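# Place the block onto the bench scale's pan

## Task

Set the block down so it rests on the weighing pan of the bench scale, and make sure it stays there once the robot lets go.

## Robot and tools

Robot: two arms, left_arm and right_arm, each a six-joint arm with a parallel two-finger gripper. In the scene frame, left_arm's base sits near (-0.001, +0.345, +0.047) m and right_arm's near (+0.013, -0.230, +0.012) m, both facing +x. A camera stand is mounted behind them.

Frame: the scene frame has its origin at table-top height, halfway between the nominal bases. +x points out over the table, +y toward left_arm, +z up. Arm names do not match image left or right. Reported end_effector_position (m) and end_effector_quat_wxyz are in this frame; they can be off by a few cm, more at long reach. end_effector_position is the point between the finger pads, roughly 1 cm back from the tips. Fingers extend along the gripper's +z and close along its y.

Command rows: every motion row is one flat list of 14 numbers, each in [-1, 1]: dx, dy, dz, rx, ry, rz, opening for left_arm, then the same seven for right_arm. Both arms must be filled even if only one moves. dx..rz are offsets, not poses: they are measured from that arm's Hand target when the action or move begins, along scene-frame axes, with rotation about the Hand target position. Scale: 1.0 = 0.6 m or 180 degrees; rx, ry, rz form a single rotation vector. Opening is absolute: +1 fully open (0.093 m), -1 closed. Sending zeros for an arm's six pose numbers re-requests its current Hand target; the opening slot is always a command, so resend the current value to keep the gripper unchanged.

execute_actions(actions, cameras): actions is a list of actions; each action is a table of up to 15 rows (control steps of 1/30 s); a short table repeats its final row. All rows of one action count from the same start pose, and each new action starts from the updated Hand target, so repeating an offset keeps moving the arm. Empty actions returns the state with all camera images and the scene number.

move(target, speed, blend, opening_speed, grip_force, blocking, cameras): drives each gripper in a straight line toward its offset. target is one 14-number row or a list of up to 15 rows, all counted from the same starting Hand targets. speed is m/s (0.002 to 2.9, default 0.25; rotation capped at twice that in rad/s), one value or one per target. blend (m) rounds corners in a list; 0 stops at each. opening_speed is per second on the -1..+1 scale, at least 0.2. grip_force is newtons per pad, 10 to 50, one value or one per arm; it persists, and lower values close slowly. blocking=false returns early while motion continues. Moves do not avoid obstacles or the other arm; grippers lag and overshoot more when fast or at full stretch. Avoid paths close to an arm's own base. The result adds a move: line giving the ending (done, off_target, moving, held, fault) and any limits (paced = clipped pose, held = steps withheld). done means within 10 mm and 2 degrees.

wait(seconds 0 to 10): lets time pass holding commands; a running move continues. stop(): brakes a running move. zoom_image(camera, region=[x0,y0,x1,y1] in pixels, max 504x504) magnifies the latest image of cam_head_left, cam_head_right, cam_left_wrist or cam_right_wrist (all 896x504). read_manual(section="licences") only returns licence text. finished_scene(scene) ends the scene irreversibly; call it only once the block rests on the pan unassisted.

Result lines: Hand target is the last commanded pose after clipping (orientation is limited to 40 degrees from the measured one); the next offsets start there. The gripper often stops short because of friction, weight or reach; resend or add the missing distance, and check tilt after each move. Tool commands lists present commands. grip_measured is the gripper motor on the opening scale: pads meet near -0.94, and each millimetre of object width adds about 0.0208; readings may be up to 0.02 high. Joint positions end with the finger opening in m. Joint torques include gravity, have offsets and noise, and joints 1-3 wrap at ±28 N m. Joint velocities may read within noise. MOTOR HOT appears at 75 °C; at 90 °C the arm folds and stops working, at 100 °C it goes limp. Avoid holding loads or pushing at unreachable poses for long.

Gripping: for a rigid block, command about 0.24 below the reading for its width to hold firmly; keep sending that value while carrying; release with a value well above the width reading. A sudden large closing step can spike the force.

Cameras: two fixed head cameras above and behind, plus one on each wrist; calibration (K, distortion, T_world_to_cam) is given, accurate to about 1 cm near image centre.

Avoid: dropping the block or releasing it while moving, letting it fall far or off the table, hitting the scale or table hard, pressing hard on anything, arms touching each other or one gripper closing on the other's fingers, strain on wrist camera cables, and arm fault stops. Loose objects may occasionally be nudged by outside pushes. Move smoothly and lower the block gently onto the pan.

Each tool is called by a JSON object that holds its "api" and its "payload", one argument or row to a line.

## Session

{"api": "execute_actions", "payload": {
  "actions": []
}}

Scene clock: 0.00 s.
left_arm: end_effector_position=(+0.3816, +0.3622, +0.1208) grip_measured=+1.000 end_effector_quat_wxyz=(+0.544, -0.023, +0.836, +0.064) | right_arm: end_effector_position=(+0.3923, -0.2471, +0.0913) grip_measured=+1.000 end_effector_quat_wxyz=(+0.550, +0.073, +0.824, -0.112)
Joint positions: left_arm=[-0.019 1.563 0.361 0.786 -0.155 0.022 0.093] | right_arm=[0.113 1.567 0.366 0.792 0.379 0.046 0.093]
Joint velocities: within noise
Joint torques (N m): no reading
Heat: left arm: 28 °C; right arm: 36 °C.
Hand target: left_arm +0.3870, +0.3621, +0.1328; +0.561, -0.025, +0.825, +0.064 | right_arm +0.3951, -0.2468, +0.0971; +0.557, +0.074, +0.820, -0.111
Tool commands: left_gripper/opening=+1.0 right_gripper/opening=+1.0
camera_calibration:
cam_left_wrist: T_world_to_cam=[[0.134455, -0.985959, -0.0990259, 0.320824], [-0.74825, -0.0355029, -0.662466, 0.416734], [0.649649, 0.163168, -0.742517, -0.124589], [0, 0, 0, 1]] pos_world=[0.349624, 0.351444, 0.215333]
cam_right_wrist: T_world_to_cam=[[-0.227218, -0.966857, 0.116442, -0.160797], [-0.726305, 0.0885941, -0.68164, 0.407104], [0.648732, -0.239454, -0.722363, -0.153075], [0, 0, 0, 1]] pos_world=[0.358451, -0.22819, 0.185646]

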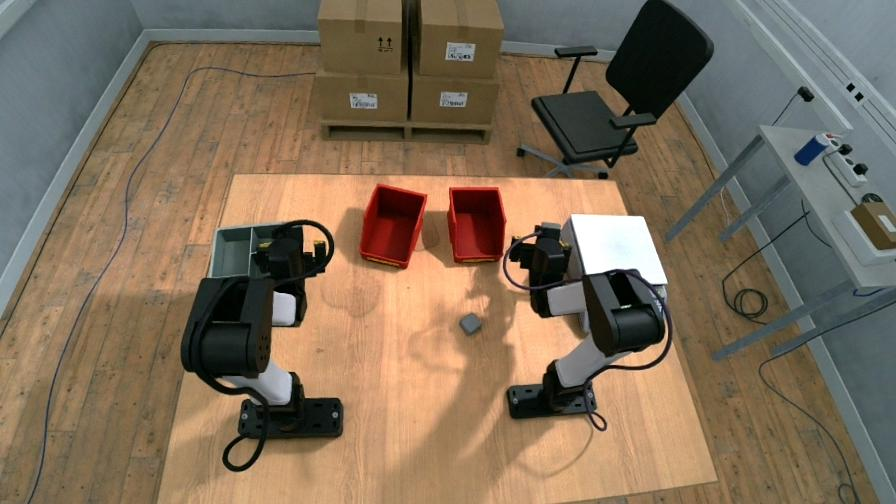

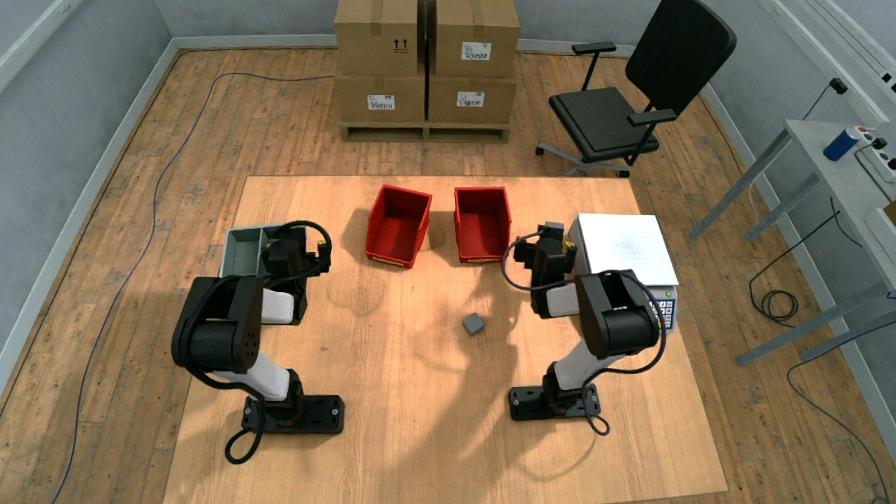

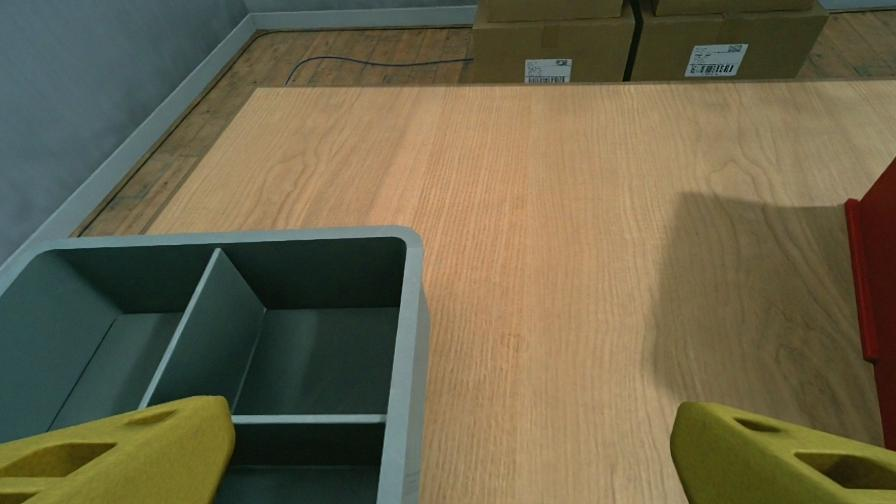

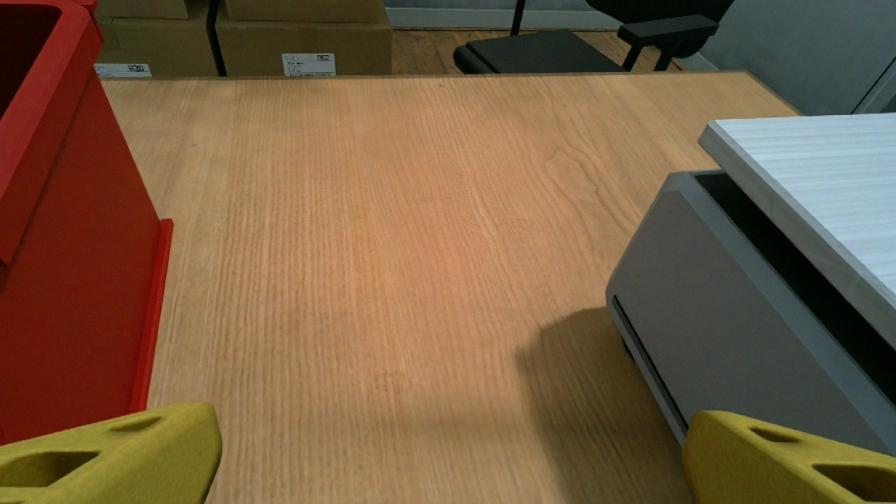

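{"api": "zoom_image", "payload": {
  "camera": "cam_head_left",
  "region": [430, 294, 510, 354]
}}

Scaled by 6.300.

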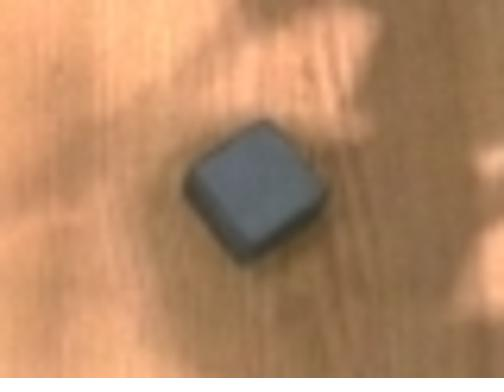

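{"api": "move", "payload": {
  "target": [
    [0,0,0,0,0,0,1,-0.12,0.06,0.12,-0.011,0.098,0.056,1],
    [0,0,0,0,0,0,1,-0.317,0.328,0.06,-0.046,0.391,0.2245,1],
    [0,0,0,0,0,0,1,-0.317,0.328,-0.0285,-0.046,0.391,0.2245,1]
  ],
  "blend": [0.04,0.015,0],
  "speed": [0.4,0.4,0.2],
  "cameras": ["cam_right_wrist"]
}}

Scene clock: 52.33 s.
left_arm: end_effector_position=(+0.3814, +0.3622, +0.1206) grip_measured=+1.000 end_effector_quat_wxyz=(+0.544, -0.023, +0.836, +0.065) | right_arm: end_effector_position=(+0.2035, -0.0558, +0.0806) grip_measured=+1.000 end_effector_quat_wxyz=(-0.005, -0.309, +0.951, -0.010)
Joint positions: left_arm=[-0.019 1.563 0.361 0.785 -0.155 0.022 0.093] | right_arm=[0.742 1.569 1.06 -1.08 0.013 0.121 0.093]
Joint torques (N m): left_arm=[0.21 -6.04 4.72 2.05 0.11 0.04] | right_arm=[0.2 -4.97 5.9 0.37 -0.11 0.06]
Heat: left arm: 32 °C; right arm: 39 °C.
Hand target: left_arm +0.3870, +0.3621, +0.1328; +0.561, -0.025, +0.825, +0.064 | right_arm +0.2048, -0.0500, +0.0799; +0.000, -0.308, +0.951, +0.000
Off the commanded pose: left_arm 0.013 m, 2 deg | right_arm 0.006 m, 1 deg.
move: off_target (left_arm)
camera_calibration:
cam_right_wrist: T_world_to_cam=[[0.600467, -0.799642, 0.00361746, -0.167559], [-0.721782, -0.540041, 0.432882, 0.119865], [-0.344197, -0.262542, -0.901443, 0.222688], [0, 0, 0, 1]] pos_world=[0.263779, -0.01079, 0.149459]
Images, in order (width x height): cam_right_wrist 896x504.

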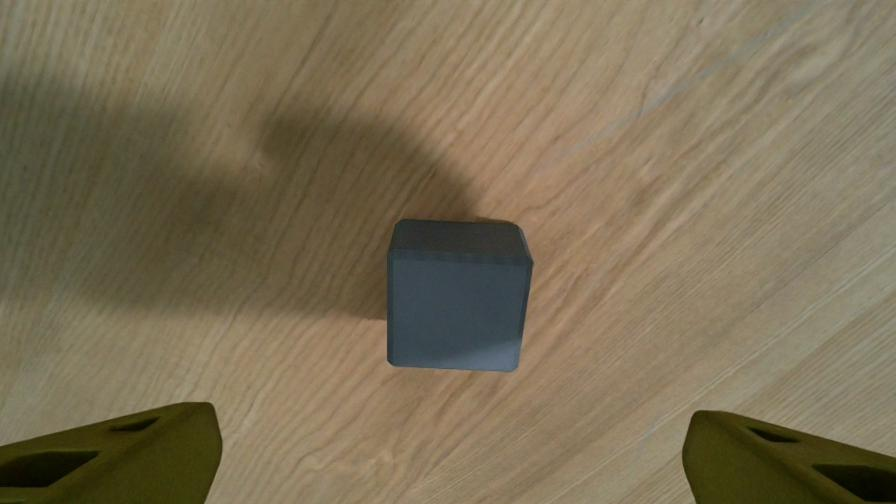

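{"api": "move", "payload": {
  "target": [
    [0,0,0,0,0,0,1,0.0075,0,-0.0815,0,0,0,1],
    [0,0,0,0,0,0,1,0.0075,0,-0.0815,0,0,0,-0.6],
    [0,0,0,0,0,0,1,0.0075,0,0.2,0,0,0,-0.6],
    [0,0,0,0,0,0,1,0.225,-0.217,0.2,0,0,-0.2,-0.6],
    [0,0,0,0,0,0,1,0.242,-0.633,0.185,0,0,-0.444,-0.6],
    [0,0,0,0,0,0,1,0.242,-0.633,0.133,0,0,-0.444,-0.6]
  ],
  "speed": [0.15,0.2,0.35,0.4,0.4,0.12],
  "blend": [0,0,0.06,0.1,0.01,0],
  "cameras": ["cam_right_wrist"]
}}

Scene clock: 82.07 s.
left_arm: end_effector_position=(+0.3814, +0.3622, +0.1206) grip_measured=+1.000 end_effector_quat_wxyz=(+0.544, -0.023, +0.836, +0.065) | right_arm: end_effector_position=(+0.3446, -0.4307, +0.1603) grip_measured=-0.290 end_effector_quat_wxyz=(-0.009, +0.372, +0.928, -0.001)
Joint positions: left_arm=[-0.019 1.563 0.361 0.785 -0.155 0.022 0.093] | right_arm=[-0.548 2.057 1.99 -1.52 0.006 0.22 0.031]
Joint torques (N m): left_arm=[0.17 -6.04 4.68 2.04 0.1 0.02] | right_arm=[0.44 -9.02 5.82 0.42 -0.03 0.1]
Heat: left arm: 33 °C; right arm: 42 °C.
Hand target: left_arm +0.3870, +0.3621, +0.1329; +0.561, -0.025, +0.825, +0.064 | right_arm +0.3500, -0.4299, +0.1597; +0.000, +0.375, +0.927, +0.000
Off the commanded pose: left_arm 0.013 m, 2 deg | right_arm 0.005 m, 1 deg.
move: off_target (left_arm)
camera_calibration:
cam_right_wrist: T_world_to_cam=[[-0.677962, -0.735092, -0.0025552, -0.0829988], [-0.663745, 0.610659, 0.431901, 0.460603], [-0.315927, 0.294509, -0.901917, 0.474991], [0, 0, 0, 1]] pos_world=[0.399515, -0.482172, 0.229256]
Images, in order (width x height): cam_right_wrist 896x504.

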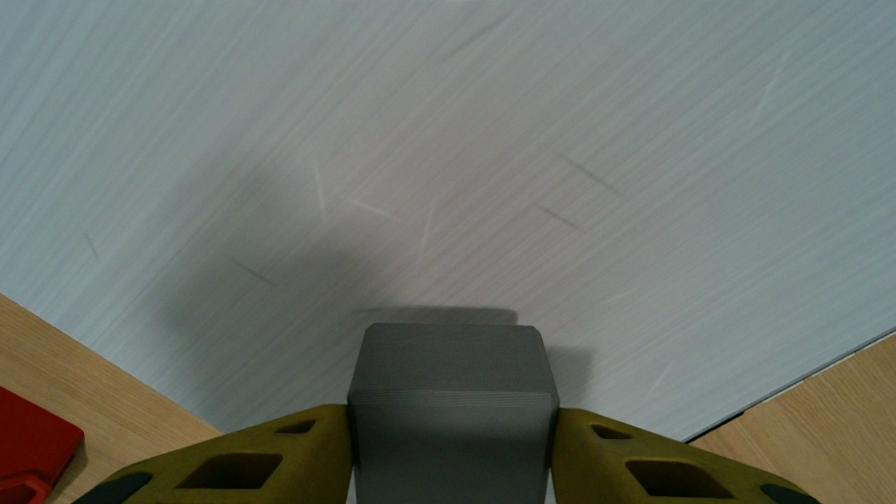

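{"api": "move", "payload": {
  "target": [
    [0,0,0,0,0,0,1,0,0,-0.027,0,0,0,-0.6],
    [0,0,0,0,0,0,1,0,0,-0.0395,0,0,0,-0.6],
    [0,0,0,0,0,0,1,0,0,-0.0395,0,0,0,0.3],
    [0,0,0,0,0,0,1,0,0,0.08,0,0,0,0.3]
  ],
  "speed": [0.1,0.04,0.1,0.15],
  "blend": [0.003,0,0,0],
  "opening_speed": 1.5,
  "cameras": ["cam_right_wrist"]
}}

Scene clock: 91.73 s.
left_arm: end_effector_position=(+0.3814, +0.3622, +0.1206) grip_measured=+1.000 end_effector_quat_wxyz=(+0.544, -0.023, +0.836, +0.065) | right_arm: end_effector_position=(+0.3498, -0.4338, +0.1872) grip_measured=+0.299 end_effector_quat_wxyz=(+0.021, +0.372, +0.928, -0.006)
Joint positions: left_arm=[-0.019 1.563 0.361 0.785 -0.155 0.022 0.093] | right_arm=[-0.548 2.045 2.08 -1.562 0.006 0.221 0.06]
Joint torques (N m): left_arm=[0.23 -6.09 4.75 2.03 0.12 0.02] | right_arm=[0.42 -11.71 7.8 0.22 -0.05 0.08]
Heat: left arm: 33 °C; right arm: 46 °C.
Hand target: left_arm +0.3870, +0.3621, +0.1329; +0.561, -0.025, +0.825, +0.064 | right_arm +0.3499, -0.4299, +0.2077; +0.000, +0.375, +0.927, +0.000
Off the commanded pose: left_arm 0.013 m, 2 deg | right_arm 0.021 m, 3 deg.
joint sent to its limit (right arm) — joint 4 (wrist pitch), lower limit. The joint targets are off in orientation, not in position.
move: off_target (left_arm, right_arm)
camera_calibration:
cam_right_wrist: T_world_to_cam=[[-0.678024, -0.734889, -0.0148646, -0.0792663], [-0.684381, 0.623788, 0.377506, 0.477379], [-0.268153, 0.266131, -0.925888, 0.477275], [0, 0, 0, 1]] pos_world=[0.400947, -0.483053, 0.260512]
Images, in order (width x height): cam_right_wrist 896x504.

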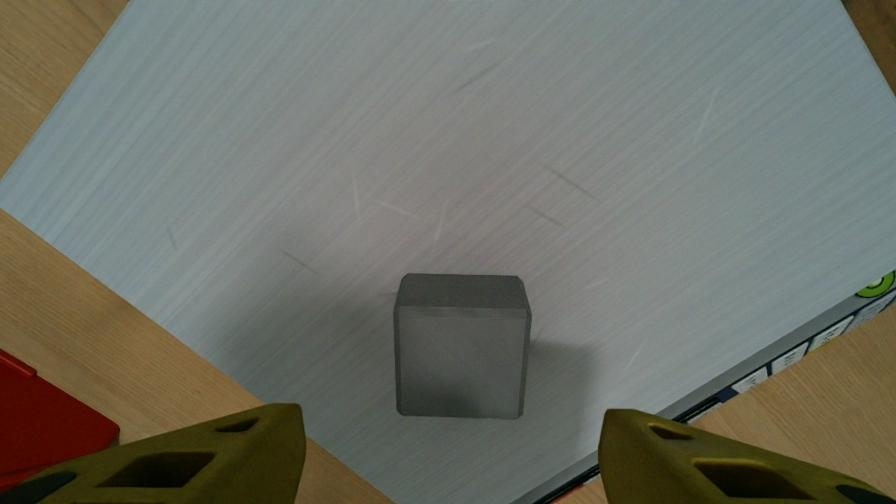

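{"api": "finished_scene", "payload": {
  "scene": 2
}}

The scene is finished: the task was done.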